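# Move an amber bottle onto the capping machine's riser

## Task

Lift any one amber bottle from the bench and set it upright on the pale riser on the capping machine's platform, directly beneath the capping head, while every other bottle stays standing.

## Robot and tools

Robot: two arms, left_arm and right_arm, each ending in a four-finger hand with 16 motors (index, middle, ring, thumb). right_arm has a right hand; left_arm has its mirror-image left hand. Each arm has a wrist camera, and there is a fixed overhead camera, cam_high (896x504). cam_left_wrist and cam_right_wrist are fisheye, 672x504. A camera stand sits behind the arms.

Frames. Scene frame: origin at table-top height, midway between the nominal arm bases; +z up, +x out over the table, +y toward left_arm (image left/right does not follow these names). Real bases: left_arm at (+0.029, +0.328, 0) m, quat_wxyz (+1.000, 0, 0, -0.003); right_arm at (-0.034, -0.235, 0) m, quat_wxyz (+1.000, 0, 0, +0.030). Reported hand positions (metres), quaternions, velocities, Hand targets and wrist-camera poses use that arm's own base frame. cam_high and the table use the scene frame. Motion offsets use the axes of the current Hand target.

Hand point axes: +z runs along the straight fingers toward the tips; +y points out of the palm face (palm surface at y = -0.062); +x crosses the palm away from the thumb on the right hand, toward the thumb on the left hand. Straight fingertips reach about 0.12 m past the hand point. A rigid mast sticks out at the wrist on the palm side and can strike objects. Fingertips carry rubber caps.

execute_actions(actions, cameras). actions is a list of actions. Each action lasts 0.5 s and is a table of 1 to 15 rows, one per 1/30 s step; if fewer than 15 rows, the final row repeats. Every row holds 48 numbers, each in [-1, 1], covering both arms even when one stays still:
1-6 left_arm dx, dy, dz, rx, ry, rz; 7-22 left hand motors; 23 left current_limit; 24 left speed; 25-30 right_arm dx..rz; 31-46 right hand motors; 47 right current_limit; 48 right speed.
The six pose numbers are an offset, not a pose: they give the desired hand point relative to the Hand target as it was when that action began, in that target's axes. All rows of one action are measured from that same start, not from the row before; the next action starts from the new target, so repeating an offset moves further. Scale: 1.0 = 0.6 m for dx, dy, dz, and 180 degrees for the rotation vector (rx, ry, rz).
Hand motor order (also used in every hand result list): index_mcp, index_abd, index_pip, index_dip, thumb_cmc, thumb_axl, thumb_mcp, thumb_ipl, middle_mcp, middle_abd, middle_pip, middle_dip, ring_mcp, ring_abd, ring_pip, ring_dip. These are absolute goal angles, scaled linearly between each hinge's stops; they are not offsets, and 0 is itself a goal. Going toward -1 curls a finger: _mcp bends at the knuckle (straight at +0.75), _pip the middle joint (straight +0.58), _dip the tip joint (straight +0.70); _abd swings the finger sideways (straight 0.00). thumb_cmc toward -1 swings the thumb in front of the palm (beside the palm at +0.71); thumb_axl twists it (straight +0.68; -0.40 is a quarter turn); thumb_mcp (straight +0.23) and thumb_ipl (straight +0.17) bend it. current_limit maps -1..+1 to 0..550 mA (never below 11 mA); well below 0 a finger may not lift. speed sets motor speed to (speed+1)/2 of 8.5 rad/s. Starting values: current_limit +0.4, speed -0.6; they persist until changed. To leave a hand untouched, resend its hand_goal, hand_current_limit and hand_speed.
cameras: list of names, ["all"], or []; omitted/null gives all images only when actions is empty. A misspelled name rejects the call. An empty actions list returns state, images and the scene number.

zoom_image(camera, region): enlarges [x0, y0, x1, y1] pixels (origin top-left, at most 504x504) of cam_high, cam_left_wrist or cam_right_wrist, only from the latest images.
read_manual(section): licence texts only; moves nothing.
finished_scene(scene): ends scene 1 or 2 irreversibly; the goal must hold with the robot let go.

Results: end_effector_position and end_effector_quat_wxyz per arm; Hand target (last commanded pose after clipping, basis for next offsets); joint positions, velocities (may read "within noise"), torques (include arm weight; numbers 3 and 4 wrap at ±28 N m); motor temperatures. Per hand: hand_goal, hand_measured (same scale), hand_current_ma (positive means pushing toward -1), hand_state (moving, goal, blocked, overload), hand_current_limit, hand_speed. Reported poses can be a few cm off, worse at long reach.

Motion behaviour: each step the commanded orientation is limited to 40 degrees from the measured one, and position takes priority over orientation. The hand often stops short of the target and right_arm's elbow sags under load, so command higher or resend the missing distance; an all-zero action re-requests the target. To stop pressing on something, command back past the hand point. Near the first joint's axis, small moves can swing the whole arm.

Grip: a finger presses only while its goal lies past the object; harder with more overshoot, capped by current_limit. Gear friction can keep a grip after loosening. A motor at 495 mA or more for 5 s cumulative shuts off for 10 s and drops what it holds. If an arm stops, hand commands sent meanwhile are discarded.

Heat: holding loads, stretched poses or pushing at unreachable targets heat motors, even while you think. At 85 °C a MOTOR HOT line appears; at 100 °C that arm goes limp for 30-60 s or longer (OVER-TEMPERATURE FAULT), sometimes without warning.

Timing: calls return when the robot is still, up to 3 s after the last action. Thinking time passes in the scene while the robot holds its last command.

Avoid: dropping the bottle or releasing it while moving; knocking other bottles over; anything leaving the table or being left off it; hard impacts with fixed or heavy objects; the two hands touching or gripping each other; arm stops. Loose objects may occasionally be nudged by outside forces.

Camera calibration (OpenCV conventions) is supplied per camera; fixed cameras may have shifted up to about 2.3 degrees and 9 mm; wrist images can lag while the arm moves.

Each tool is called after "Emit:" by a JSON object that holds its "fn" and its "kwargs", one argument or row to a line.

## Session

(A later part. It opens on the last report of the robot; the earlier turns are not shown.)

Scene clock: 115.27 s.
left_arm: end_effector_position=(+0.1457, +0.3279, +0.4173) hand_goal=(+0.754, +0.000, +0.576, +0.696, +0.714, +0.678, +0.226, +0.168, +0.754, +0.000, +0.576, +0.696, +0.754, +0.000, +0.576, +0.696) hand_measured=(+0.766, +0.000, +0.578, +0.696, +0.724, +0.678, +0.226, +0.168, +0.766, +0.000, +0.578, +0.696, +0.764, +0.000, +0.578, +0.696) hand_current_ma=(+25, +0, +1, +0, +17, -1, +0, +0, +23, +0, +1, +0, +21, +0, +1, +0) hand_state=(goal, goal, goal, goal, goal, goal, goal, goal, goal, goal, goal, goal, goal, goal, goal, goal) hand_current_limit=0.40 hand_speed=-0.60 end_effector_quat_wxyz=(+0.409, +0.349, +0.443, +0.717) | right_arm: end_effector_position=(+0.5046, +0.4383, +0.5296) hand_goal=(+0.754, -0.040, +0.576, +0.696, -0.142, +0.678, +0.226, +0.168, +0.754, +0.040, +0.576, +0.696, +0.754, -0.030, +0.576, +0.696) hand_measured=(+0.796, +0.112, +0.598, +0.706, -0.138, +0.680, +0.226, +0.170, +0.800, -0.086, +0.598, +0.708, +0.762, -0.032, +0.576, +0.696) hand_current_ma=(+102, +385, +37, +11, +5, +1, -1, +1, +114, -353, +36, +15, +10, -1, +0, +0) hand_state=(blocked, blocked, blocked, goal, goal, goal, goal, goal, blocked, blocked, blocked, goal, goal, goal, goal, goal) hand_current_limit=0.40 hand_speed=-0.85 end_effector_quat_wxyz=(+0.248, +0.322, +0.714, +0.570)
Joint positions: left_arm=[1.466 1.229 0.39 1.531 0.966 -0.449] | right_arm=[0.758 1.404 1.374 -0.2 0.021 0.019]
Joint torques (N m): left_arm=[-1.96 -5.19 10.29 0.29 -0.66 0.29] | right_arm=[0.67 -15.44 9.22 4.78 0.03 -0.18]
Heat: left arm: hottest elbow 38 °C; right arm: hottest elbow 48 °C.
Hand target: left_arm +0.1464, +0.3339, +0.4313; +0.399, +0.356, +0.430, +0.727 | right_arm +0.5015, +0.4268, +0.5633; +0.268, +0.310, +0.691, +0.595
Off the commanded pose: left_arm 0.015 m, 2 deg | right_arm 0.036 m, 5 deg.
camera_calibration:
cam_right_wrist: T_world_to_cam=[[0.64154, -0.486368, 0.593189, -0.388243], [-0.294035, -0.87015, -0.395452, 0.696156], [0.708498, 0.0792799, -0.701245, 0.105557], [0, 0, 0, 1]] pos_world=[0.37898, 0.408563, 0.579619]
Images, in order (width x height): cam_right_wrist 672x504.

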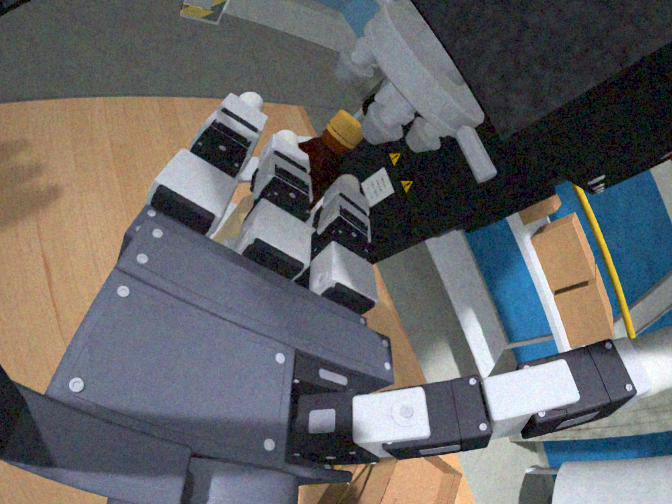

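Emit:
{"fn": "execute_actions", "kwargs": {
  "actions": [
    [[0.0,0,0,0,0,0,0.754,0,0.576,0.696,0.714,0.678,0.226,0.168,0.754,0,0.576,0.696,0.754,0,0.576,0.696,0.4,-0.6,0.005,-0.0237,-0.0223,0.02,0,0,0.754,-0.04,0.576,0.696,-0.143,0.678,0.226,0.168,0.754,0.04,0.576,0.696,0.754,-0.03,0.576,0.696,0.4,-0.85]]
  ],
  "cameras": ["cam_right_wrist"]
}}

Emit:
{"fn": "zoom_image", "kwargs": {
  "camera": "cam_right_wrist",
  "region": [220, 20, 440, 240]
}}

Scene clock: 117.57 s.
left_arm: end_effector_position=(+0.1457, +0.3279, +0.4173) hand_goal=(+0.754, +0.000, +0.576, +0.696, +0.714, +0.678, +0.226, +0.168, +0.754, +0.000, +0.576, +0.696, +0.754, +0.000, +0.576, +0.696) hand_measured=(+0.766, +0.000, +0.578, +0.696, +0.724, +0.678, +0.226, +0.168, +0.766, +0.000, +0.578, +0.696, +0.764, +0.000, +0.578, +0.696) hand_current_ma=(+25, +0, +1, +0, +17, -1, +0, +0, +23, +0, +1, +0, +21, +0, +1, +0) hand_state=(goal, goal, goal, goal, goal, goal, goal, goal, goal, goal, goal, goal, goal, goal, goal, goal) hand_current_limit=0.40 hand_speed=-0.60 end_effector_quat_wxyz=(+0.409, +0.349, +0.443, +0.717) | right_arm: end_effector_position=(+0.5000, +0.4331, +0.5193) hand_goal=(+0.754, -0.040, +0.576, +0.696, -0.142, +0.678, +0.226, +0.168, +0.754, +0.040, +0.576, +0.696, +0.754, -0.030, +0.576, +0.696) hand_measured=(+0.788, +0.112, +0.590, +0.702, -0.136, +0.680, +0.226, +0.170, +0.786, -0.086, +0.588, +0.702, +0.762, -0.032, +0.576, +0.696) hand_current_ma=(+72, +385, +22, +7, +5, +1, -1, +1, +66, -353, +16, +7, +11, -1, +0, +0) hand_state=(blocked, blocked, goal, goal, goal, goal, goal, goal, blocked, blocked, goal, goal, goal, goal, goal, goal) hand_current_limit=0.40 hand_speed=-0.85 end_effector_quat_wxyz=(+0.245, +0.327, +0.723, +0.557)
Joint positions: left_arm=[1.466 1.229 0.39 1.531 0.966 -0.449] | right_arm=[0.758 1.385 1.35 -0.228 0.025 0.018]
Joint torques (N m): left_arm=[-1.96 -5.25 10.29 0.28 -0.65 0.3] | right_arm=[1.67 -16.67 8.77 2.84 0.13 -0.12]
Heat: left arm: hottest elbow 38 °C; right arm: hottest elbow 48 °C.
Hand target: left_arm +0.1464, +0.3339, +0.4313; +0.399, +0.356, +0.430, +0.727 | right_arm +0.4881, +0.4189, +0.5513; +0.258, +0.319, +0.709, +0.573
Off the commanded pose: left_arm 0.015 m, 2 deg | right_arm 0.037 m, 3 deg.
camera_calibration:
cam_right_wrist: T_world_to_cam=[[0.653314, -0.474191, 0.590189, -0.391201], [-0.305678, -0.878401, -0.367385, 0.681015], [0.692633, 0.05961, -0.718822, 0.127545], [0, 0, 0, 1]] pos_world=[0.375407, 0.405097, 0.572759]
Images, in order (width x height): cam_right_wrist 672x504.

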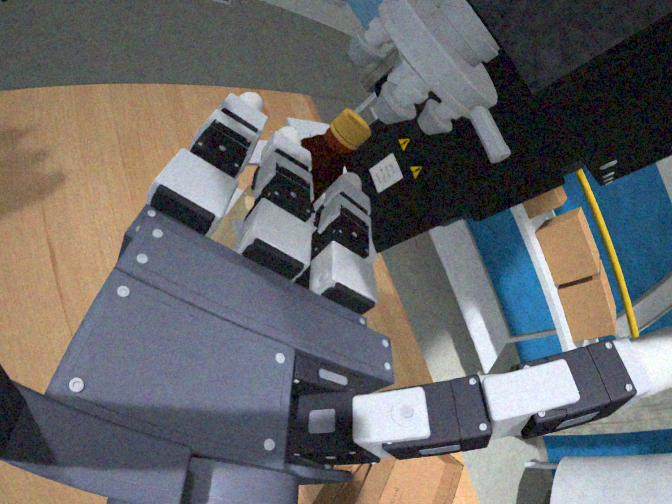

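Scaled by 2.291 from the camera's 672x504 image, which has a finer 960x720 frame.

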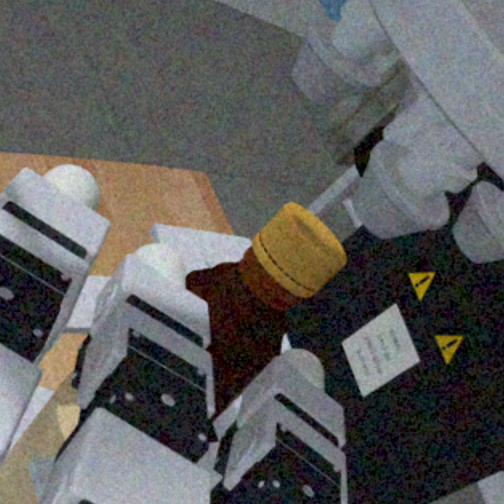

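Emit:
{"fn": "zoom_image", "kwargs": {
  "camera": "cam_right_wrist",
  "region": [290, 90, 390, 220]
}}

Scaled by 3.877 from the camera's 672x504 image, which has a finer 960x720 frame.

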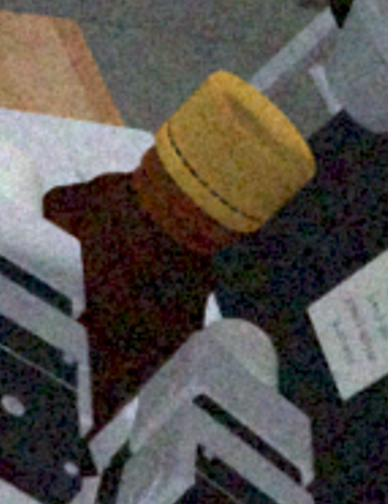

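Emit:
{"fn": "execute_actions", "kwargs": {
  "actions": [
    [[-0.122,0.0271,-0.0093,0,0,0,0.754,0,0.576,0.696,0.714,0.678,0.226,0.168,0.754,0,0.576,0.696,0.754,0,0.576,0.696,0.4,-0.6,0,0,0,0,0,0,0.754,-0.04,0.576,0.696,-0.143,0.678,0.226,0.168,0.754,0.04,0.576,0.696,0.754,-0.03,0.576,0.696,0.4,-0.85]],
    [[-0.122,0.0271,-0.0093,0,0,0,0.754,0,0.576,0.696,0.714,0.678,0.226,0.168,0.754,0,0.576,0.696,0.754,0,0.576,0.696,0.4,-0.6,0,0,0,0,0,0,0.754,-0.04,0.576,0.696,-0.143,0.678,0.226,0.168,0.754,0.04,0.576,0.696,0.754,-0.03,0.576,0.696,0.4,-0.85]],
    [[0,0,0,0.0505,-0.0853,-0.031,0.754,0,0.576,0.696,0.714,0.678,0.226,0.168,0.754,0,0.576,0.696,0.754,0,0.576,0.696,0.4,-0.6,0,0,0,0,0,0,0.754,-0.04,0.576,0.696,-0.143,0.678,0.226,0.168,0.754,0.04,0.576,0.696,0.754,-0.03,0.576,0.696,0.4,-0.85]],
    [[0,0,0,0.0505,-0.0853,-0.031,0.754,0,0.576,0.696,0.714,0.678,0.226,0.168,0.754,0,0.576,0.696,0.754,0,0.576,0.696,0.4,-0.6,0,0,0,0,0,0,0.754,-0.04,0.576,0.696,-0.143,0.678,0.226,0.168,0.754,0.04,0.576,0.696,0.754,-0.03,0.576,0.696,0.4,-0.85]],
    [[0,0,0,0.0505,-0.0853,-0.031,0.754,0,0.576,0.696,0.714,0.678,0.226,0.168,0.754,0,0.576,0.696,0.754,0,0.576,0.696,0.4,-0.6,0,0,0,0,0,0,0.754,-0.04,0.576,0.696,-0.143,0.678,0.226,0.168,0.754,0.04,0.576,0.696,0.754,-0.03,0.576,0.696,0.4,-0.85]]
  ],
  "cameras": ["cam_left_wrist", "cam_right_wrist"]
}}

Scene clock: 122.43 s.
left_arm: end_effector_position=(+0.1907, +0.1911, +0.4077) hand_goal=(+0.754, +0.000, +0.576, +0.696, +0.714, +0.678, +0.226, +0.168, +0.754, +0.000, +0.576, +0.696, +0.754, +0.000, +0.576, +0.696) hand_measured=(+0.766, +0.000, +0.578, +0.696, +0.724, +0.678, +0.228, +0.168, +0.766, +0.000, +0.578, +0.696, +0.764, +0.000, +0.578, +0.696) hand_current_ma=(+25, +0, +1, +0, +17, -1, +1, +0, +23, +0, +1, +0, +21, +0, +1, +0) hand_state=(goal, goal, goal, goal, goal, goal, goal, goal, goal, goal, goal, goal, goal, goal, goal, goal) hand_current_limit=0.40 hand_speed=-0.60 end_effector_quat_wxyz=(+0.530, +0.505, +0.490, +0.473) | right_arm: end_effector_position=(+0.5000, +0.4331, +0.5193) hand_goal=(+0.754, -0.040, +0.576, +0.696, -0.142, +0.678, +0.226, +0.168, +0.754, +0.040, +0.576, +0.696, +0.754, -0.030, +0.576, +0.696) hand_measured=(+0.788, +0.112, +0.590, +0.702, -0.136, +0.680, +0.226, +0.170, +0.786, -0.086, +0.588, +0.702, +0.762, -0.032, +0.576, +0.696) hand_current_ma=(+72, +385, +22, +7, +5, +1, -1, +1, +66, -353, +16, +7, +11, -1, +0, +0) hand_state=(blocked, blocked, goal, goal, goal, goal, goal, goal, blocked, blocked, goal, goal, goal, goal, goal, goal) hand_current_limit=0.40 hand_speed=-0.85 end_effector_quat_wxyz=(+0.245, +0.327, +0.723, +0.557)
Joint positions: left_arm=[1.482 0.584 0.307 0.712 1.552 -0.475] | right_arm=[0.758 1.385 1.35 -0.228 0.025 0.018]
Joint torques (N m): left_arm=[-2.26 -0.97 13.45 -0.13 -0.37 0.02] | right_arm=[1.55 -16.79 8.83 2.82 0.11 -0.14]
Heat: left arm: hottest elbow 38 °C; right arm: hottest elbow 46 °C.
Hand target: left_arm +0.1904, +0.1901, +0.4310; +0.539, +0.626, +0.441, +0.350 | right_arm +0.4881, +0.4189, +0.5513; +0.258, +0.319, +0.709, +0.573
Off the commanded pose: left_arm 0.023 m, 21 deg | right_arm 0.037 m, 3 deg.
joint sent to its limit (left arm) — joint 5 (wrist yaw), upper limit. The joint targets are off in orientation, not in position.
camera_calibration:
cam_left_wrist: T_world_to_cam=[[-0.0546937, -0.807272, -0.58764, 0.373192], [-0.669578, 0.466238, -0.578176, 0.231106], [0.740725, 0.361848, -0.566032, 0.149549], [0, 0, 0, 1]] pos_world=[0.0643798, 0.139403, 0.437571]
cam_right_wrist: T_world_to_cam=[[0.653314, -0.474191, 0.590189, -0.391201], [-0.305678, -0.878401, -0.367385, 0.681015], [0.692633, 0.05961, -0.718822, 0.127545], [0, 0, 0, 1]] pos_world=[0.375407, 0.405097, 0.572759]
Images, in order (width x height): cam_left_wrist 672x504, cam_right_wrist 672x504.

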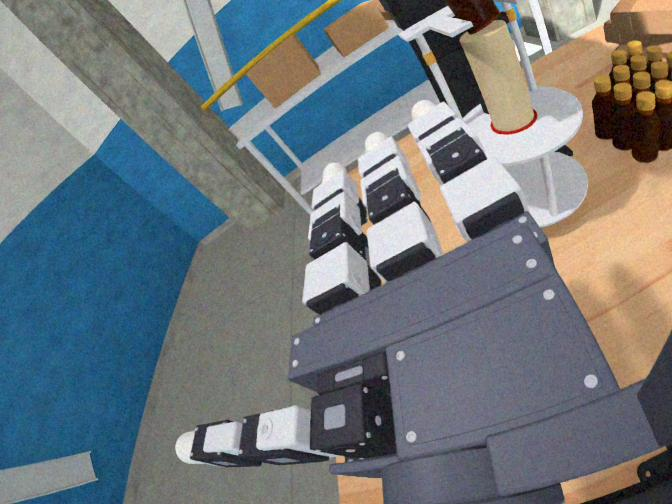

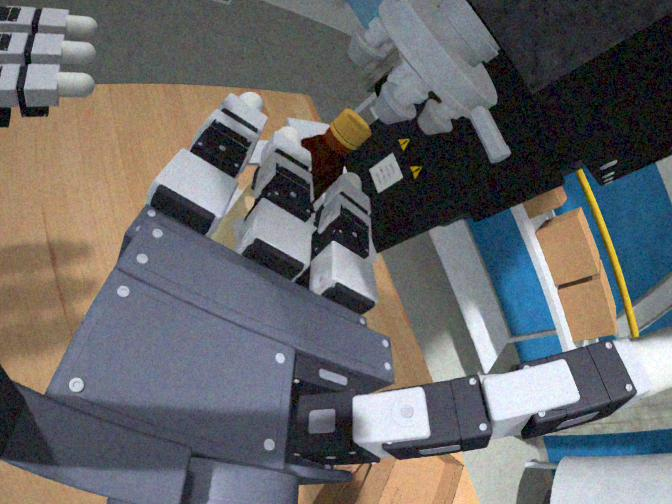

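Emit:
{"fn": "zoom_image", "kwargs": {
  "camera": "cam_left_wrist",
  "region": [400, 0, 600, 160]
}}

Scaled by 2.520 from the camera's 672x504 image, which has a finer 960x720 frame.

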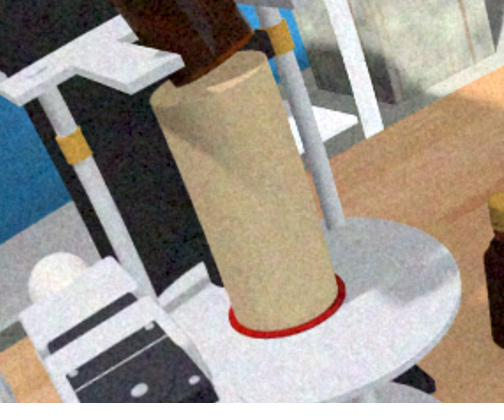

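Emit:
{"fn": "execute_actions", "kwargs": {
  "actions": [
    [[0,0,0,-0.06,0,0,0.754,0,0.576,0.696,0.714,0.678,0.226,0.168,0.754,0,0.576,0.696,0.754,0,0.576,0.696,0.4,-0.6,0,0,0,0,0,0,0.754,-0.04,0.576,0.696,-0.143,0.678,0.226,0.168,0.754,0.04,0.576,0.696,0.754,-0.03,0.576,0.696,0.4,-0.85]],
    [[0,0,0,-0.06,0,0,0.754,0,0.576,0.696,0.714,0.678,0.226,0.168,0.754,0,0.576,0.696,0.754,0,0.576,0.696,0.4,-0.6,0,0,0,0,0,0,0.754,-0.04,0.576,0.696,-0.143,0.678,0.226,0.168,0.754,0.04,0.576,0.696,0.754,-0.03,0.576,0.696,0.4,-0.85]]
  ],
  "cameras": ["cam_left_wrist"]
}}

Emit:
{"fn": "zoom_image", "kwargs": {
  "camera": "cam_left_wrist",
  "region": [420, 0, 672, 200]
}}

Scene clock: 124.70 s.
left_arm: end_effector_position=(+0.1909, +0.1947, +0.4082) hand_goal=(+0.754, +0.000, +0.576, +0.696, +0.714, +0.678, +0.226, +0.168, +0.754, +0.000, +0.576, +0.696, +0.754, +0.000, +0.576, +0.696) hand_measured=(+0.766, +0.000, +0.578, +0.696, +0.724, +0.678, +0.228, +0.168, +0.766, +0.000, +0.578, +0.696, +0.764, +0.000, +0.578, +0.696) hand_current_ma=(+25, +0, +1, +0, +17, -1, +1, +0, +23, +0, +1, +0, +21, +0, +1, +0) hand_state=(goal, goal, goal, goal, goal, goal, goal, goal, goal, goal, goal, goal, goal, goal, goal, goal) hand_current_limit=0.40 hand_speed=-0.60 end_effector_quat_wxyz=(+0.549, +0.485, +0.510, +0.451) | right_arm: end_effector_position=(+0.5000, +0.4331, +0.5193) hand_goal=(+0.754, -0.040, +0.576, +0.696, -0.142, +0.678, +0.226, +0.168, +0.754, +0.040, +0.576, +0.696, +0.754, -0.030, +0.576, +0.696) hand_measured=(+0.788, +0.112, +0.590, +0.702, -0.136, +0.680, +0.226, +0.170, +0.786, -0.086, +0.588, +0.702, +0.762, -0.032, +0.576, +0.696) hand_current_ma=(+72, +385, +22, +7, +5, +1, -1, +1, +66, -353, +16, +7, +11, -1, +0, +0) hand_state=(blocked, blocked, goal, goal, goal, goal, goal, goal, blocked, blocked, goal, goal, goal, goal, goal, goal) hand_current_limit=0.40 hand_speed=-0.85 end_effector_quat_wxyz=(+0.245, +0.327, +0.723, +0.557)
Joint positions: left_arm=[1.482 0.57 0.307 0.721 1.552 -0.58] | right_arm=[0.758 1.385 1.35 -0.228 0.025 0.018]
Joint torques (N m): left_arm=[-2.37 -0.79 12.81 1.03 -0.39 0.03] | right_arm=[1.44 -16.91 8.8 2.76 0.12 -0.15]
Heat: left arm: hottest elbow 38 °C; right arm: hottest elbow 45 °C.
Hand target: left_arm +0.1904, +0.1901, +0.4310; +0.647, +0.514, +0.368, +0.427 | right_arm +0.4881, +0.4189, +0.5513; +0.258, +0.319, +0.709, +0.573
Off the commanded pose: left_arm 0.023 m, 20 deg | right_arm 0.037 m, 3 deg.
joint sent to its limit (left arm) — joint 5 (wrist yaw), upper limit. The joint targets are off in orientation, not in position.
camera_calibration:
cam_left_wrist: T_world_to_cam=[[-0.0584076, -0.851955, -0.520347, 0.35831], [-0.672409, 0.418837, -0.610279, 0.252779], [0.737871, 0.314241, -0.597326, 0.170916], [0, 0, 0, 1]] pos_world=[0.0647847, 0.145682, 0.442804]
Images, in order (width x height): cam_left_wrist 672x504.

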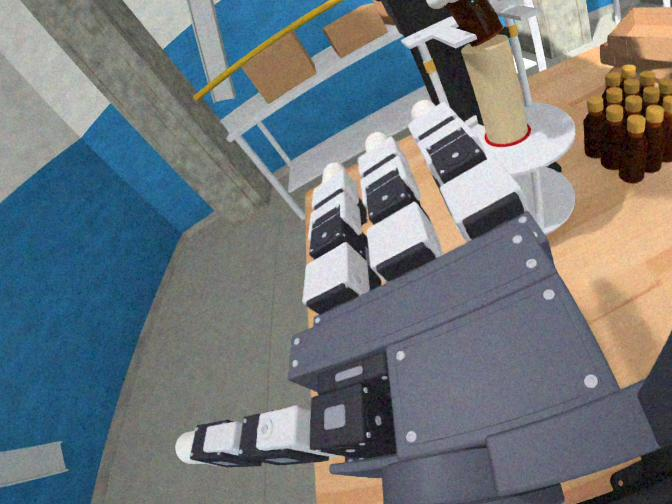

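Scaled by 2.000 from the camera's 672x504 image, which has a finer 960x720 frame.

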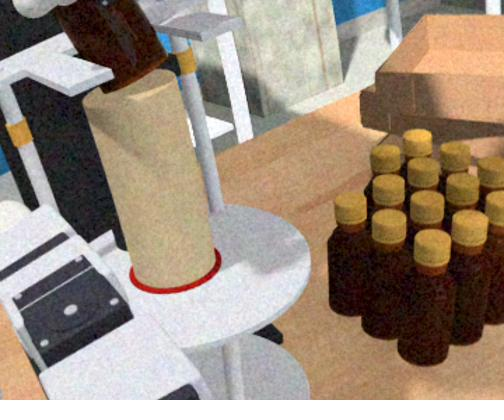

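Emit:
{"fn": "execute_actions", "kwargs": {
  "actions": []
}}

Emit:
{"fn": "zoom_image", "kwargs": {
  "camera": "cam_left_wrist",
  "region": [400, 0, 640, 180]
}}

Scene clock: 126.13 s.
left_arm: end_effector_position=(+0.1909, +0.1948, +0.4082) hand_goal=(+0.754, +0.000, +0.576, +0.696, +0.714, +0.678, +0.226, +0.168, +0.754, +0.000, +0.576, +0.696, +0.754, +0.000, +0.576, +0.696) hand_measured=(+0.766, +0.000, +0.578, +0.696, +0.724, +0.678, +0.228, +0.168, +0.766, +0.000, +0.578, +0.696, +0.764, +0.000, +0.578, +0.696) hand_current_ma=(+25, +0, +1, +0, +17, -1, +1, +0, +23, +0, +1, +0, +21, +0, +1, +0) hand_state=(goal, goal, goal, goal, goal, goal, goal, goal, goal, goal, goal, goal, goal, goal, goal, goal) hand_current_limit=0.40 hand_speed=-0.60 end_effector_quat_wxyz=(+0.549, +0.485, +0.510, +0.451) | right_arm: end_effector_position=(+0.5000, +0.4331, +0.5193) hand_goal=(+0.754, -0.040, +0.576, +0.696, -0.142, +0.678, +0.226, +0.168, +0.754, +0.040, +0.576, +0.696, +0.754, -0.030, +0.576, +0.696) hand_measured=(+0.788, +0.112, +0.590, +0.702, -0.136, +0.680, +0.226, +0.170, +0.786, -0.086, +0.588, +0.702, +0.762, -0.032, +0.576, +0.696) hand_current_ma=(+72, +385, +22, +7, +5, +1, -1, +1, +66, -353, +16, +7, +11, -1, +0, +0) hand_state=(blocked, blocked, goal, goal, goal, goal, goal, goal, blocked, blocked, goal, goal, goal, goal, goal, goal) hand_current_limit=0.40 hand_speed=-0.85 end_effector_quat_wxyz=(+0.245, +0.327, +0.723, +0.557)
Joint positions: left_arm=[1.482 0.57 0.307 0.721 1.552 -0.58] | right_arm=[0.758 1.385 1.35 -0.228 0.025 0.018]
Joint velocities: within noise
Joint torques (N m): left_arm=[-2.37 -0.79 12.82 1.03 -0.4 0.04] | right_arm=[1.61 -16.91 8.83 2.77 0.12 -0.15]
Motor temperatures (°C): left_arm=[33 27 39 30 32 26] | right_arm=[33 35 45 29 28 25]
Heat: left arm: hottest elbow 39 °C; right arm: hottest elbow 45 °C.
Hand target: left_arm +0.1904, +0.1901, +0.4310; +0.647, +0.514, +0.368, +0.427 | right_arm +0.4881, +0.4189, +0.5513; +0.258, +0.319, +0.709, +0.573
Off the commanded pose: left_arm 0.023 m, 20 deg | right_arm 0.037 m, 3 deg.
camera_calibration:
cam_left_wrist: T_world_to_cam=[[-0.0583847, -0.852357, -0.51969, 0.358214], [-0.672455, 0.418334, -0.610574, 0.253005], [0.737831, 0.31382, -0.597596, 0.171128], [0, 0, 0, 1]] pos_world=[0.0647848, 0.145783, 0.442904]
cam_right_wrist: T_world_to_cam=[[0.653314, -0.474191, 0.590189, -0.391201], [-0.305678, -0.878401, -0.367385, 0.681015], [0.692633, 0.05961, -0.718822, 0.127545], [0, 0, 0, 1]] pos_world=[0.375407, 0.405097, 0.572759]

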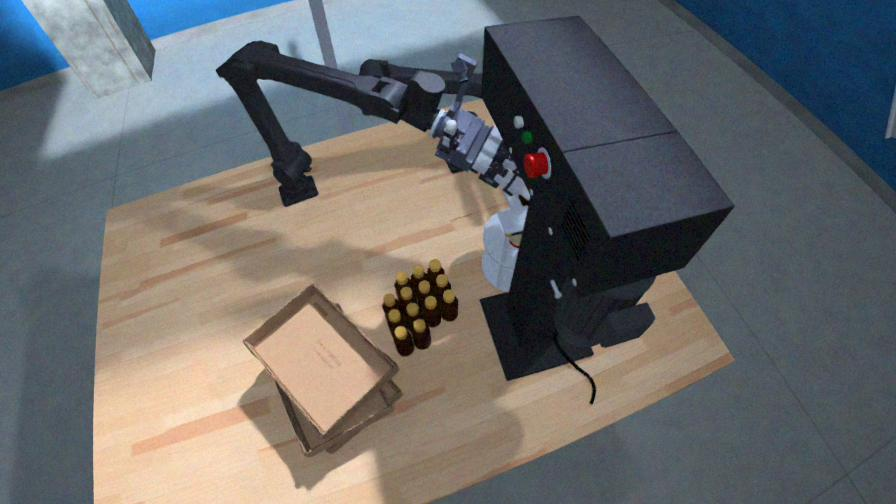

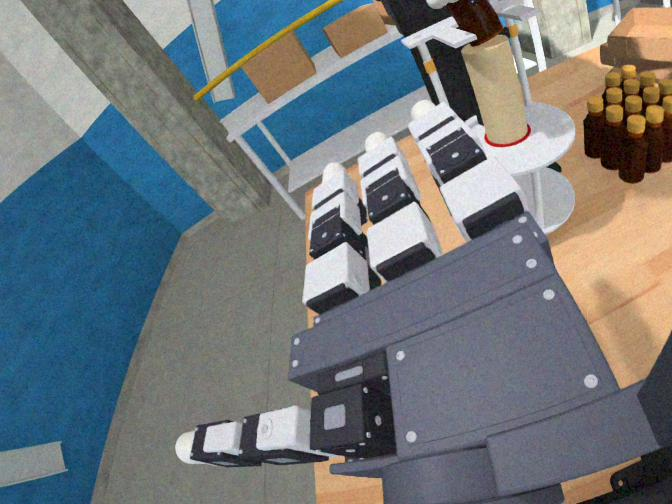

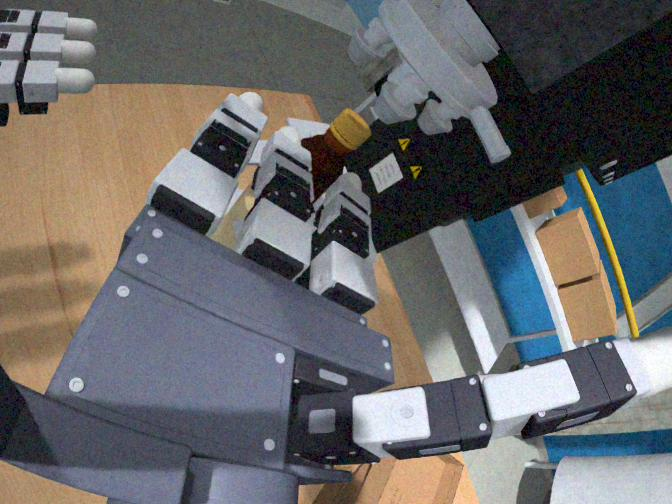

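Scaled by 2.100 from the camera's 672x504 image, which has a finer 960x720 frame.

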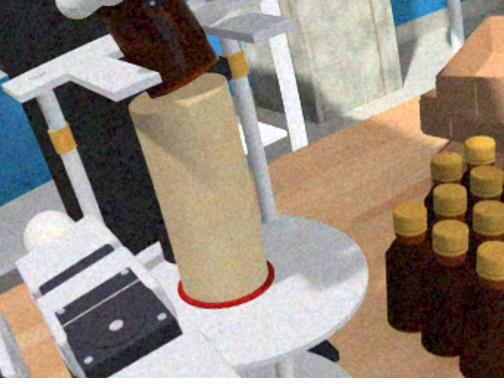

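Emit:
{"fn": "execute_actions", "kwargs": {
  "actions": [
    [[0,0,0,0,0,0,0.754,0,0.576,0.696,0.714,0.678,0.226,0.168,0.754,0,0.576,0.696,0.754,0,0.576,0.696,0.4,-0.6,0,-0.0167,-0.0137,-0.0278,0,0,0.754,-0.04,0.576,0.696,-0.143,0.678,0.226,0.168,0.754,0.04,0.576,0.696,0.754,-0.03,0.576,0.696,0.4,-0.85]]
  ],
  "cameras": ["cam_left_wrist"]
}}

Emit:
{"fn": "zoom_image", "kwargs": {
  "camera": "cam_left_wrist",
  "region": [400, 0, 560, 120]
}}

Scene clock: 128.90 s.
left_arm: end_effector_position=(+0.1907, +0.1931, +0.4105) hand_goal=(+0.754, +0.000, +0.576, +0.696, +0.714, +0.678, +0.226, +0.168, +0.754, +0.000, +0.576, +0.696, +0.754, +0.000, +0.576, +0.696) hand_measured=(+0.766, +0.000, +0.578, +0.696, +0.724, +0.678, +0.228, +0.168, +0.766, +0.000, +0.578, +0.696, +0.764, +0.000, +0.578, +0.696) hand_current_ma=(+25, +0, +1, +0, +17, -1, +1, +0, +23, +0, +1, +0, +21, +0, +1, +0) hand_state=(goal, goal, goal, goal, goal, goal, goal, goal, goal, goal, goal, goal, goal, goal, goal, goal) hand_current_limit=0.40 hand_speed=-0.60 end_effector_quat_wxyz=(+0.547, +0.487, +0.508, +0.453) | right_arm: end_effector_position=(+0.4902, +0.4237, +0.5103) hand_goal=(+0.754, -0.040, +0.576, +0.696, -0.142, +0.678, +0.226, +0.168, +0.754, +0.040, +0.576, +0.696, +0.754, -0.030, +0.576, +0.696) hand_measured=(+0.786, +0.112, +0.590, +0.702, -0.136, +0.680, +0.226, +0.170, +0.784, -0.086, +0.588, +0.702, +0.762, -0.032, +0.576, +0.696) hand_current_ma=(+68, +385, +19, +6, +5, +1, -1, +1, +62, -353, +14, +5, +11, -1, +0, +0) hand_state=(blocked, blocked, goal, goal, goal, goal, goal, goal, blocked, blocked, goal, goal, goal, goal, goal, goal) hand_current_limit=0.40 hand_speed=-0.85 end_effector_quat_wxyz=(+0.256, +0.319, +0.705, +0.580)
Joint positions: left_arm=[1.482 0.57 0.307 0.751 1.552 -0.602] | right_arm=[0.758 1.358 1.256 -0.096 0.027 0.015]
Joint torques (N m): left_arm=[-2.37 -0.26 12.6 1.01 -0.43 0.04] | right_arm=[1.49 -15.74 8.66 4.31 0.09 -0.15]
Heat: left arm: hottest elbow 39 °C; right arm: hottest elbow 44 °C.
Hand target: left_arm +0.1904, +0.1901, +0.4310; +0.646, +0.514, +0.368, +0.427 | right_arm +0.4805, +0.4122, +0.5431; +0.272, +0.307, +0.683, +0.604
Off the commanded pose: left_arm 0.021 m, 20 deg | right_arm 0.036 m, 4 deg.
joint sent to its limit (left arm) — joint 5 (wrist yaw), upper limit. The joint targets are off in orientation, not in position.
camera_calibration:
cam_left_wrist: T_world_to_cam=[[-0.0580321, -0.848191, -0.526503, 0.359859], [-0.671694, 0.423338, -0.607958, 0.252705], [0.738552, 0.318368, -0.594291, 0.170793], [0, 0, 0, 1]] pos_world=[0.0644836, 0.143874, 0.444602]
Images, in order (width x height): cam_left_wrist 672x504.

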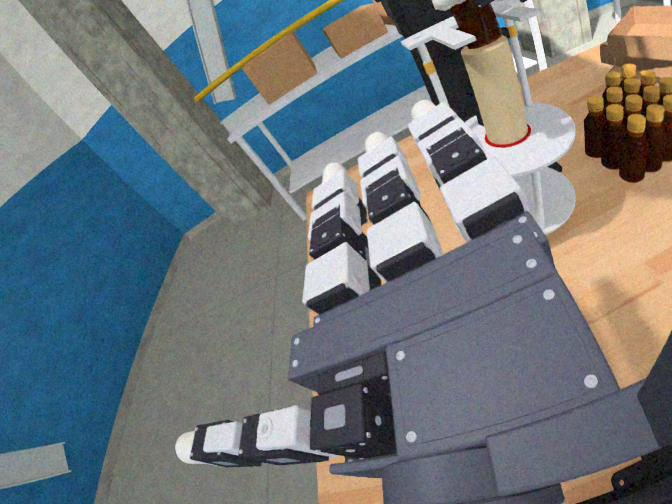

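Scaled by 3.150 from the camera's 672x504 image, which has a finer 960x720 frame.

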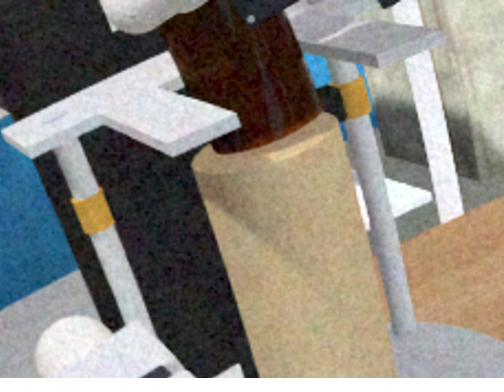

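Emit:
{"fn": "execute_actions", "kwargs": {
  "actions": [
    [[0,0,0,0,0,0,0.754,0,0.576,0.696,0.714,0.678,0.226,0.168,0.754,0,0.576,0.696,0.754,0,0.576,0.696,0.4,-0.6,0,-0.0167,-0.009,-0.0278,0,0,0.754,-0.04,0.576,0.696,-0.143,0.678,0.226,0.168,0.754,0.04,0.576,0.696,0.754,-0.03,0.576,0.696,0.4,-0.85]]
  ],
  "cameras": ["cam_left_wrist", "cam_right_wrist"]
}}

Emit:
{"fn": "zoom_image", "kwargs": {
  "camera": "cam_left_wrist",
  "region": [400, 0, 560, 120]
}}

Scene clock: 130.43 s.
left_arm: end_effector_position=(+0.1906, +0.1915, +0.4126) hand_goal=(+0.754, +0.000, +0.576, +0.696, +0.714, +0.678, +0.226, +0.168, +0.754, +0.000, +0.576, +0.696, +0.754, +0.000, +0.576, +0.696) hand_measured=(+0.766, +0.000, +0.578, +0.696, +0.724, +0.678, +0.228, +0.168, +0.766, +0.000, +0.578, +0.696, +0.764, +0.000, +0.578, +0.696) hand_current_ma=(+25, +0, +1, +0, +17, -1, +1, +0, +23, +0, +1, +0, +21, +0, +1, +0) hand_state=(goal, goal, goal, goal, goal, goal, goal, goal, goal, goal, goal, goal, goal, goal, goal, goal) hand_current_limit=0.40 hand_speed=-0.60 end_effector_quat_wxyz=(+0.546, +0.489, +0.506, +0.455) | right_arm: end_effector_position=(+0.4840, +0.4180, +0.5026) hand_goal=(+0.754, -0.040, +0.576, +0.696, -0.142, +0.678, +0.226, +0.168, +0.754, +0.040, +0.576, +0.696, +0.754, -0.030, +0.576, +0.696) hand_measured=(+0.786, +0.112, +0.590, +0.702, -0.136, +0.680, +0.226, +0.170, +0.786, -0.086, +0.588, +0.702, +0.762, -0.032, +0.576, +0.696) hand_current_ma=(+66, +385, +19, +6, +5, +1, -1, +1, +67, -353, +17, +6, +11, -1, +0, +0) hand_state=(blocked, blocked, goal, goal, goal, goal, goal, goal, blocked, blocked, goal, goal, goal, goal, goal, goal) hand_current_limit=0.40 hand_speed=-0.85 end_effector_quat_wxyz=(+0.269, +0.308, +0.679, +0.610)
Joint positions: left_arm=[1.482 0.57 0.307 0.778 1.552 -0.622] | right_arm=[0.758 1.358 1.176 0.071 0.027 0.014]
Joint torques (N m): left_arm=[-2.37 0.21 12.42 0.98 -0.46 0.08] | right_arm=[1.67 -14.97 8.84 4.49 0.1 -0.16]
Heat: left arm: hottest elbow 39 °C; right arm: hottest elbow 44 °C.
Hand target: left_arm +0.1904, +0.1901, +0.4310; +0.647, +0.514, +0.368, +0.427 | right_arm +0.4756, +0.4078, +0.5339; +0.285, +0.295, +0.656, +0.633
Off the commanded pose: left_arm 0.019 m, 20 deg | right_arm 0.034 m, 4 deg.
joint sent to its limit (left arm) — joint 5 (wrist yaw), upper limit. The joint targets are off in orientation, not in position.
camera_calibration:
cam_left_wrist: T_world_to_cam=[[-0.0576816, -0.844364, -0.532656, 0.361388], [-0.671046, 0.427829, -0.605524, 0.252601], [0.739169, 0.322509, -0.591284, 0.170556], [0, 0, 0, 1]] pos_world=[0.0642826, 0.142067, 0.446299]
cam_right_wrist: T_world_to_cam=[[0.584818, -0.535768, 0.609049, -0.328674], [-0.258356, -0.834758, -0.486243, 0.675315], [0.768922, 0.127012, -0.6266, 0.0161411], [0, 0, 0, 1]] pos_world=[0.354275, 0.385581, 0.53866]
Images, in order (width x height): cam_left_wrist 672x504, cam_right_wrist 672x504.

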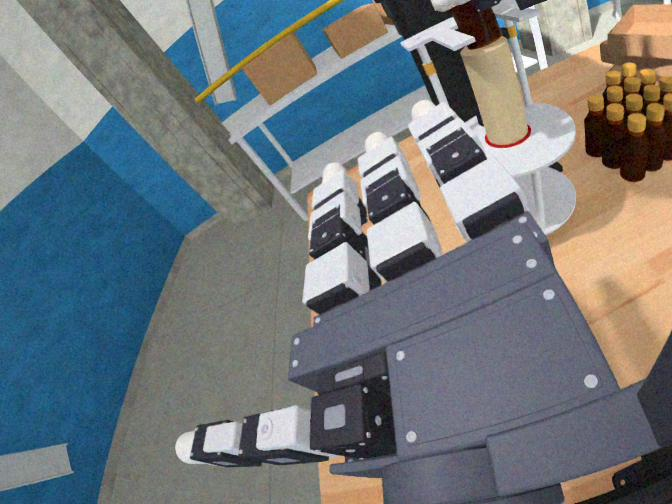

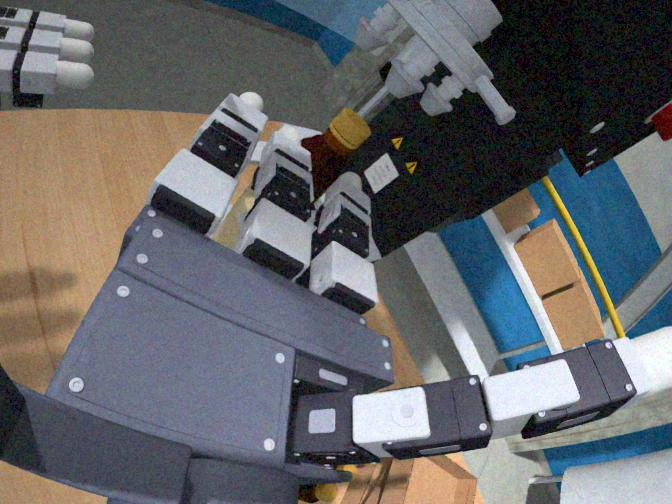

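Scaled by 3.150 from the camera's 672x504 image, which has a finer 960x720 frame.

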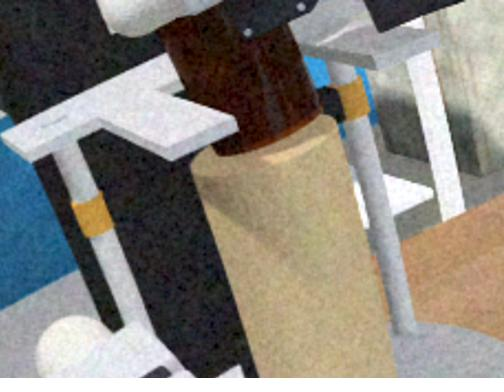

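Emit:
{"fn": "zoom_image", "kwargs": {
  "camera": "cam_left_wrist",
  "region": [450, 20, 520, 70]
}}

Emit:
{"fn": "zoom_image", "kwargs": {
  "camera": "cam_right_wrist",
  "region": [180, 80, 460, 290]
}}

Scaled by 7.200 from the camera's 672x504 image, which has a finer 960x720 frame.

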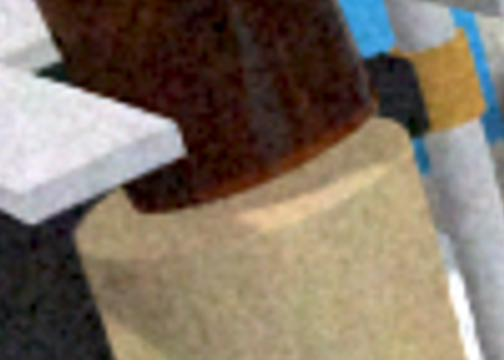

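Scaled by 1.800 from the camera's 672x504 image, which has a finer 960x720 frame.

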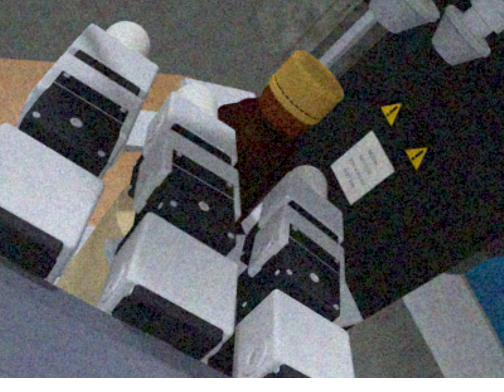

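Emit:
{"fn": "execute_actions", "kwargs": {
  "actions": [
    [[0,0,0,0,0,0,0.754,0,0.576,0.696,0.714,0.678,0.226,0.168,0.754,0,0.576,0.696,0.754,0,0.576,0.696,0.4,-0.6,0,-0.0252,-0.0085,-0.0333,0,0,0.754,-0.04,0.576,0.696,-0.143,0.678,0.226,0.168,0.754,0.04,0.576,0.696,0.754,-0.03,0.576,0.696,0.4,-0.85]]
  ],
  "cameras": ["cam_left_wrist", "cam_right_wrist"]
}}

Emit:
{"fn": "zoom_image", "kwargs": {
  "camera": "cam_left_wrist",
  "region": [450, 20, 520, 70]
}}

Scene clock: 133.73 s.
left_arm: end_effector_position=(+0.1904, +0.1902, +0.4143) hand_goal=(+0.754, +0.000, +0.576, +0.696, +0.714, +0.678, +0.226, +0.168, +0.754, +0.000, +0.576, +0.696, +0.754, +0.000, +0.576, +0.696) hand_measured=(+0.766, +0.000, +0.578, +0.696, +0.724, +0.678, +0.228, +0.168, +0.766, +0.000, +0.578, +0.696, +0.764, +0.000, +0.578, +0.696) hand_current_ma=(+25, +0, +1, +0, +17, -1, +1, +0, +23, +0, +1, +0, +21, +0, +1, +0) hand_state=(goal, goal, goal, goal, goal, goal, goal, goal, goal, goal, goal, goal, goal, goal, goal, goal) hand_current_limit=0.40 hand_speed=-0.60 end_effector_quat_wxyz=(+0.544, +0.490, +0.505, +0.457) | right_arm: end_effector_position=(+0.4744, +0.4090, +0.4955) hand_goal=(+0.754, -0.040, +0.576, +0.696, -0.142, +0.678, +0.226, +0.168, +0.754, +0.040, +0.576, +0.696, +0.754, -0.030, +0.576, +0.696) hand_measured=(+0.790, +0.112, +0.594, +0.702, -0.136, +0.680, +0.226, +0.170, +0.792, -0.086, +0.592, +0.704, +0.762, -0.032, +0.576, +0.696) hand_current_ma=(+79, +385, +26, +7, +5, +1, -1, +1, +84, -353, +25, +8, +12, -1, +0, +0) hand_state=(blocked, blocked, goal, goal, goal, goal, goal, goal, blocked, blocked, goal, goal, goal, goal, goal, goal) hand_current_limit=0.40 hand_speed=-0.85 end_effector_quat_wxyz=(+0.284, +0.293, +0.644, +0.647)
Joint positions: left_arm=[1.482 0.571 0.307 0.803 1.552 -0.641] | right_arm=[0.758 1.365 1.09 0.274 0.027 0.013]
Joint torques (N m): left_arm=[-2.37 0.56 12.27 1.01 -0.48 0.04] | right_arm=[1.85 -12.45 9.02 4.94 0.06 -0.17]
Heat: left arm: hottest elbow 40 °C; right arm: hottest elbow 44 °C.
Hand target: left_arm +0.1905, +0.1901, +0.4310; +0.647, +0.514, +0.368, +0.427 | right_arm +0.4714, +0.4041, +0.5189; +0.300, +0.280, +0.622, +0.667
Off the commanded pose: left_arm 0.017 m, 20 deg | right_arm 0.024 m, 4 deg.
joint sent to its limit (left arm) — joint 5 (wrist yaw), upper limit. The joint targets are off in orientation, not in position.
camera_calibration:
cam_left_wrist: T_world_to_cam=[[-0.0573861, -0.841102, -0.537824, 0.362638], [-0.670419, 0.431642, -0.603509, 0.252486], [0.73976, 0.325935, -0.588661, 0.17019], [0, 0, 0, 1]] pos_world=[0.0641816, 0.140561, 0.447597]
cam_right_wrist: T_world_to_cam=[[0.536122, -0.581529, 0.61188, -0.283156], [-0.21629, -0.795291, -0.566331, 0.665384], [0.81596, 0.171279, -0.552152, -0.0572013], [0, 0, 0, 1]] pos_world=[0.342396, 0.374307, 0.518501]
Images, in order (width x height): cam_left_wrist 672x504, cam_right_wrist 672x504.

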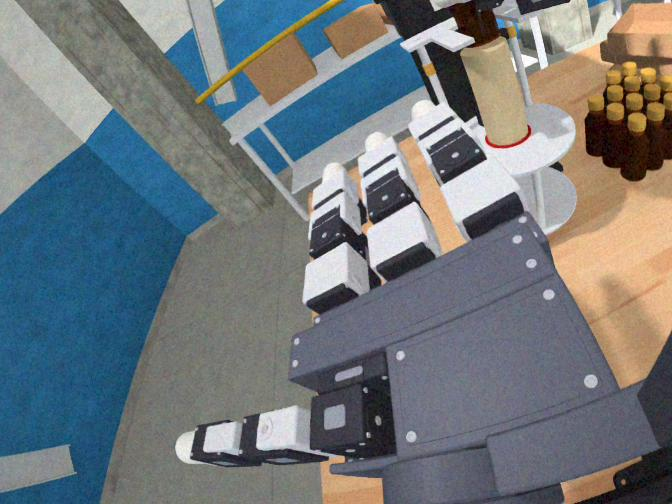

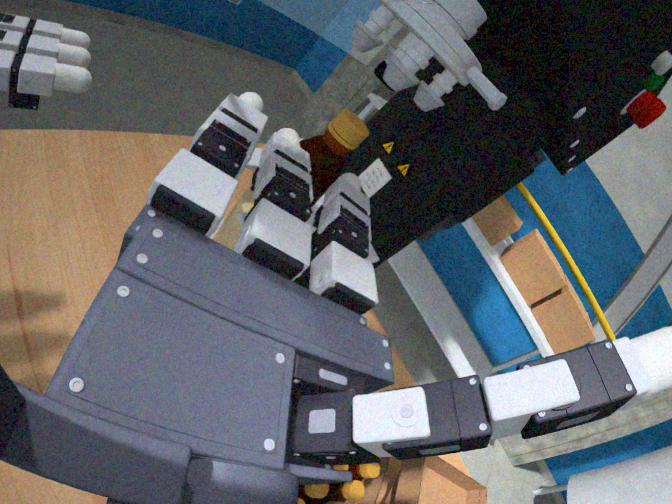

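Scaled by 7.200 from the camera's 672x504 image, which has a finer 960x720 frame.

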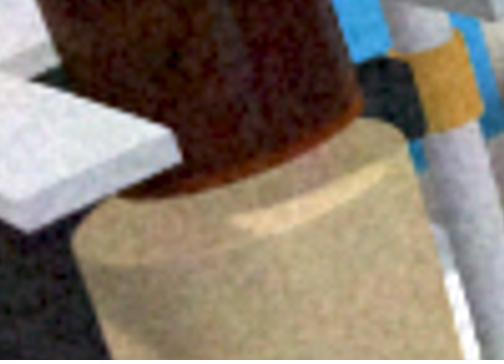

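Emit:
{"fn": "execute_actions", "kwargs": {
  "actions": [
    [[0,0,0,0,0,0,0.754,0,0.576,0.696,0.714,0.678,0.226,0.168,0.754,0,0.576,0.696,0.754,0,0.576,0.696,0.4,-0.6,0,-0.0167,0.0033,0,0,0,0.754,-0.04,0.576,0.696,-0.143,0.678,0.226,0.168,0.754,0.04,0.576,0.696,0.754,-0.03,0.576,0.696,0.4,-0.85]]
  ],
  "cameras": ["cam_left_wrist", "cam_right_wrist"]
}}

Emit:
{"fn": "zoom_image", "kwargs": {
  "camera": "cam_left_wrist",
  "region": [450, 20, 520, 70]
}}

Scene clock: 135.83 s.
left_arm: end_effector_position=(+0.1904, +0.1902, +0.4151) hand_goal=(+0.754, +0.000, +0.576, +0.696, +0.714, +0.678, +0.226, +0.168, +0.754, +0.000, +0.576, +0.696, +0.754, +0.000, +0.576, +0.696) hand_measured=(+0.766, +0.000, +0.578, +0.696, +0.724, +0.678, +0.228, +0.168, +0.766, +0.000, +0.578, +0.696, +0.764, +0.000, +0.578, +0.696) hand_current_ma=(+25, +0, +1, +0, +17, -1, +1, +0, +23, +0, +1, +0, +21, +0, +1, +0) hand_state=(goal, goal, goal, goal, goal, goal, goal, goal, goal, goal, goal, goal, goal, goal, goal, goal) hand_current_limit=0.40 hand_speed=-0.60 end_effector_quat_wxyz=(+0.544, +0.491, +0.504, +0.457) | right_arm: end_effector_position=(+0.4753, +0.4099, +0.4908) hand_goal=(+0.754, -0.040, +0.576, +0.696, -0.142, +0.678, +0.226, +0.168, +0.754, +0.040, +0.576, +0.696, +0.754, -0.030, +0.576, +0.696) hand_measured=(+0.790, +0.112, +0.594, +0.704, -0.136, +0.680, +0.226, +0.170, +0.792, -0.086, +0.592, +0.704, +0.764, -0.032, +0.576, +0.696) hand_current_ma=(+81, +385, +27, +8, +5, +1, -1, +1, +86, -353, +26, +8, +12, -1, +0, +0) hand_state=(blocked, blocked, goal, goal, goal, goal, goal, goal, blocked, blocked, goal, goal, goal, goal, goal, goal) hand_current_limit=0.40 hand_speed=-0.85 end_effector_quat_wxyz=(+0.285, +0.291, +0.641, +0.650)
Joint positions: left_arm=[1.482 0.576 0.307 0.827 1.552 -0.658] | right_arm=[0.758 1.376 1.081 0.304 0.027 0.013]
Joint torques (N m): left_arm=[-2.37 0.56 12.11 0.95 -0.5 0.04] | right_arm=[1.44 -12.57 8.9 4.82 0.04 -0.18]
Heat: left arm: hottest elbow 40 °C; right arm: hottest elbow 44 °C.
Hand target: left_arm +0.1905, +0.1901, +0.4310; +0.647, +0.514, +0.368, +0.427 | right_arm +0.4734, +0.4059, +0.5090; +0.300, +0.280, +0.622, +0.667
Off the commanded pose: left_arm 0.016 m, 20 deg | right_arm 0.019 m, 4 deg.
joint sent to its limit (left arm) — joint 5 (wrist yaw), upper limit. The joint targets are off in orientation, not in position.
camera_calibration:
cam_left_wrist: T_world_to_cam=[[-0.0572687, -0.840275, -0.539127, 0.363467], [-0.670157, 0.432625, -0.603096, 0.252501], [0.740006, 0.326762, -0.587892, 0.170201], [0, 0, 0, 1]] pos_world=[0.0640812, 0.140559, 0.448297]
cam_right_wrist: T_world_to_cam=[[0.531361, -0.585687, 0.612067, -0.276411], [-0.211804, -0.791408, -0.573422, 0.663511], [0.82024, 0.175056, -0.544574, -0.067884], [0, 0, 0, 1]] pos_world=[0.343089, 0.375101, 0.512686]
Images, in order (width x height): cam_left_wrist 672x504, cam_right_wrist 672x504.

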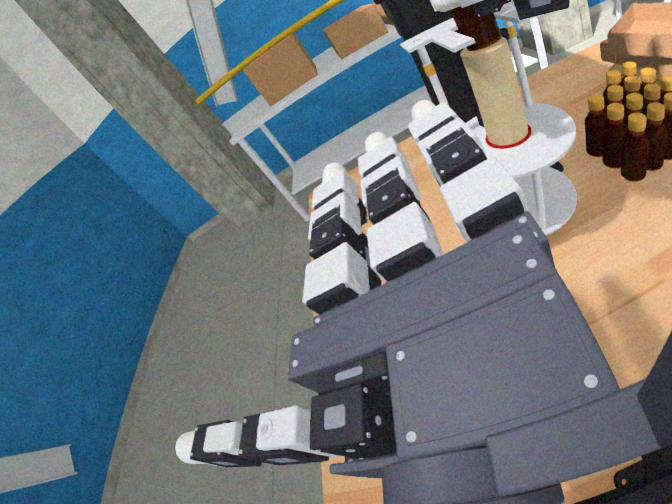

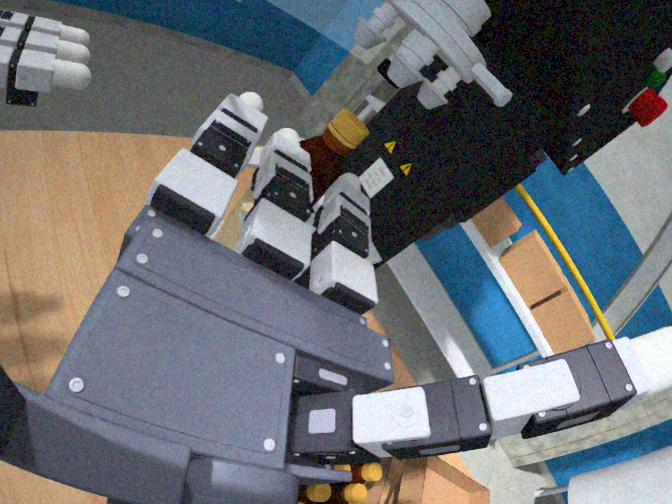

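Scaled by 7.200 from the camera's 672x504 image, which has a finer 960x720 frame.

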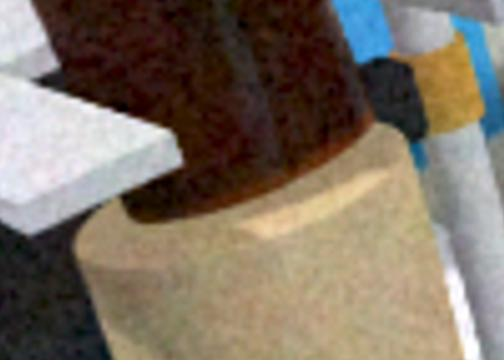

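Emit:
{"fn": "execute_actions", "kwargs": {
  "actions": [
    [[0,0,0,0,0,0,0.754,0,0.576,0.696,0.714,0.678,0.226,0.168,0.754,0,0.576,0.696,0.754,0,0.576,0.696,0.4,-0.6,0,-0.018,0.0033,0.004,0,0,0.754,-0.04,0.576,0.696,-0.143,0.678,0.226,0.168,0.754,0.04,0.576,0.696,0.754,-0.03,0.576,0.696,0.4,-0.85]]
  ],
  "cameras": ["cam_left_wrist"]
}}

Emit:
{"fn": "zoom_image", "kwargs": {
  "camera": "cam_left_wrist",
  "region": [450, 20, 520, 70]
}}

Scene clock: 137.67 s.
left_arm: end_effector_position=(+0.1904, +0.1901, +0.4159) hand_goal=(+0.754, +0.000, +0.576, +0.696, +0.714, +0.678, +0.226, +0.168, +0.754, +0.000, +0.576, +0.696, +0.754, +0.000, +0.576, +0.696) hand_measured=(+0.766, +0.000, +0.578, +0.696, +0.724, +0.678, +0.228, +0.168, +0.766, +0.000, +0.578, +0.696, +0.764, +0.000, +0.578, +0.696) hand_current_ma=(+25, +0, +1, +0, +17, -1, +1, +0, +23, +0, +1, +0, +21, +0, +1, +0) hand_state=(goal, goal, goal, goal, goal, goal, goal, goal, goal, goal, goal, goal, goal, goal, goal, goal) hand_current_limit=0.40 hand_speed=-0.60 end_effector_quat_wxyz=(+0.544, +0.491, +0.504, +0.458) | right_arm: end_effector_position=(+0.4749, +0.4096, +0.4893) hand_goal=(+0.754, -0.040, +0.576, +0.696, -0.142, +0.678, +0.226, +0.168, +0.754, +0.040, +0.576, +0.696, +0.754, -0.030, +0.576, +0.696) hand_measured=(+0.790, +0.112, +0.594, +0.704, -0.136, +0.680, +0.226, +0.170, +0.792, -0.086, +0.592, +0.704, +0.764, -0.032, +0.576, +0.696) hand_current_ma=(+81, +385, +27, +8, +5, +1, -1, +1, +86, -353, +26, +8, +12, -1, +0, +0) hand_state=(blocked, blocked, goal, goal, goal, goal, goal, goal, blocked, blocked, goal, goal, goal, goal, goal, goal) hand_current_limit=0.40 hand_speed=-0.85 end_effector_quat_wxyz=(+0.286, +0.290, +0.639, +0.653)
Joint positions: left_arm=[1.482 0.582 0.307 0.851 1.552 -0.675] | right_arm=[0.758 1.379 1.075 0.32 0.027 0.012]
Joint torques (N m): left_arm=[-2.37 0.56 11.95 0.83 -0.52 0.02] | right_arm=[1.26 -11.99 8.58 4.37 0.05 -0.15]
Heat: left arm: hottest elbow 40 °C; right arm: hottest elbow 43 °C.
Hand target: left_arm +0.1904, +0.1901, +0.4311; +0.646, +0.514, +0.368, +0.427 | right_arm +0.4754, +0.4076, +0.4986; +0.298, +0.282, +0.626, +0.663
Off the commanded pose: left_arm 0.015 m, 20 deg | right_arm 0.009 m, 2 deg.
joint sent to its limit (left arm) — joint 5 (wrist yaw), upper limit. The joint targets are off in orientation, not in position.
camera_calibration:
cam_left_wrist: T_world_to_cam=[[-0.0571902, -0.839299, -0.540655, 0.364302], [-0.669773, 0.433847, -0.602645, 0.252568], [0.74036, 0.32765, -0.586951, 0.170076], [0, 0, 0, 1]] pos_world=[0.0640806, 0.140457, 0.448997]
Images, in order (width x height): cam_left_wrist 672x504.

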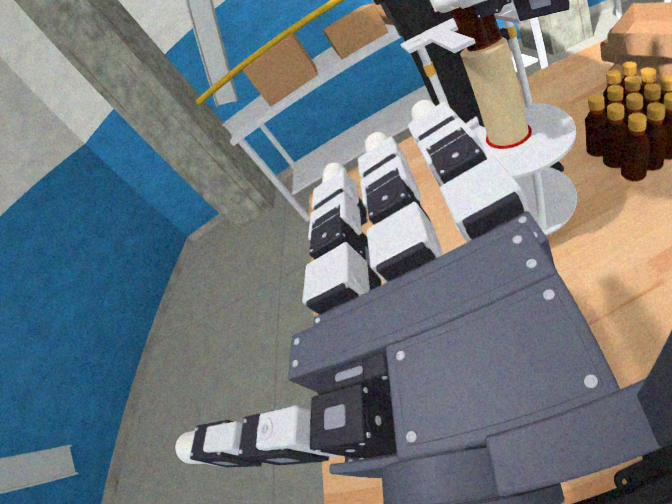

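Scaled by 7.200 from the camera's 672x504 image, which has a finer 960x720 frame.

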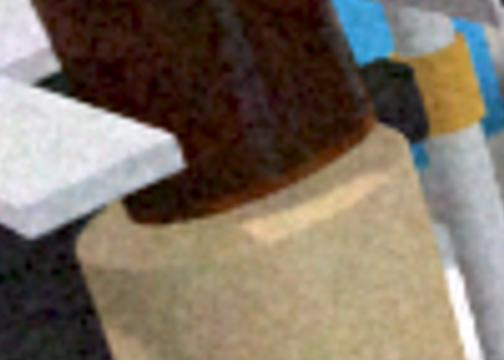

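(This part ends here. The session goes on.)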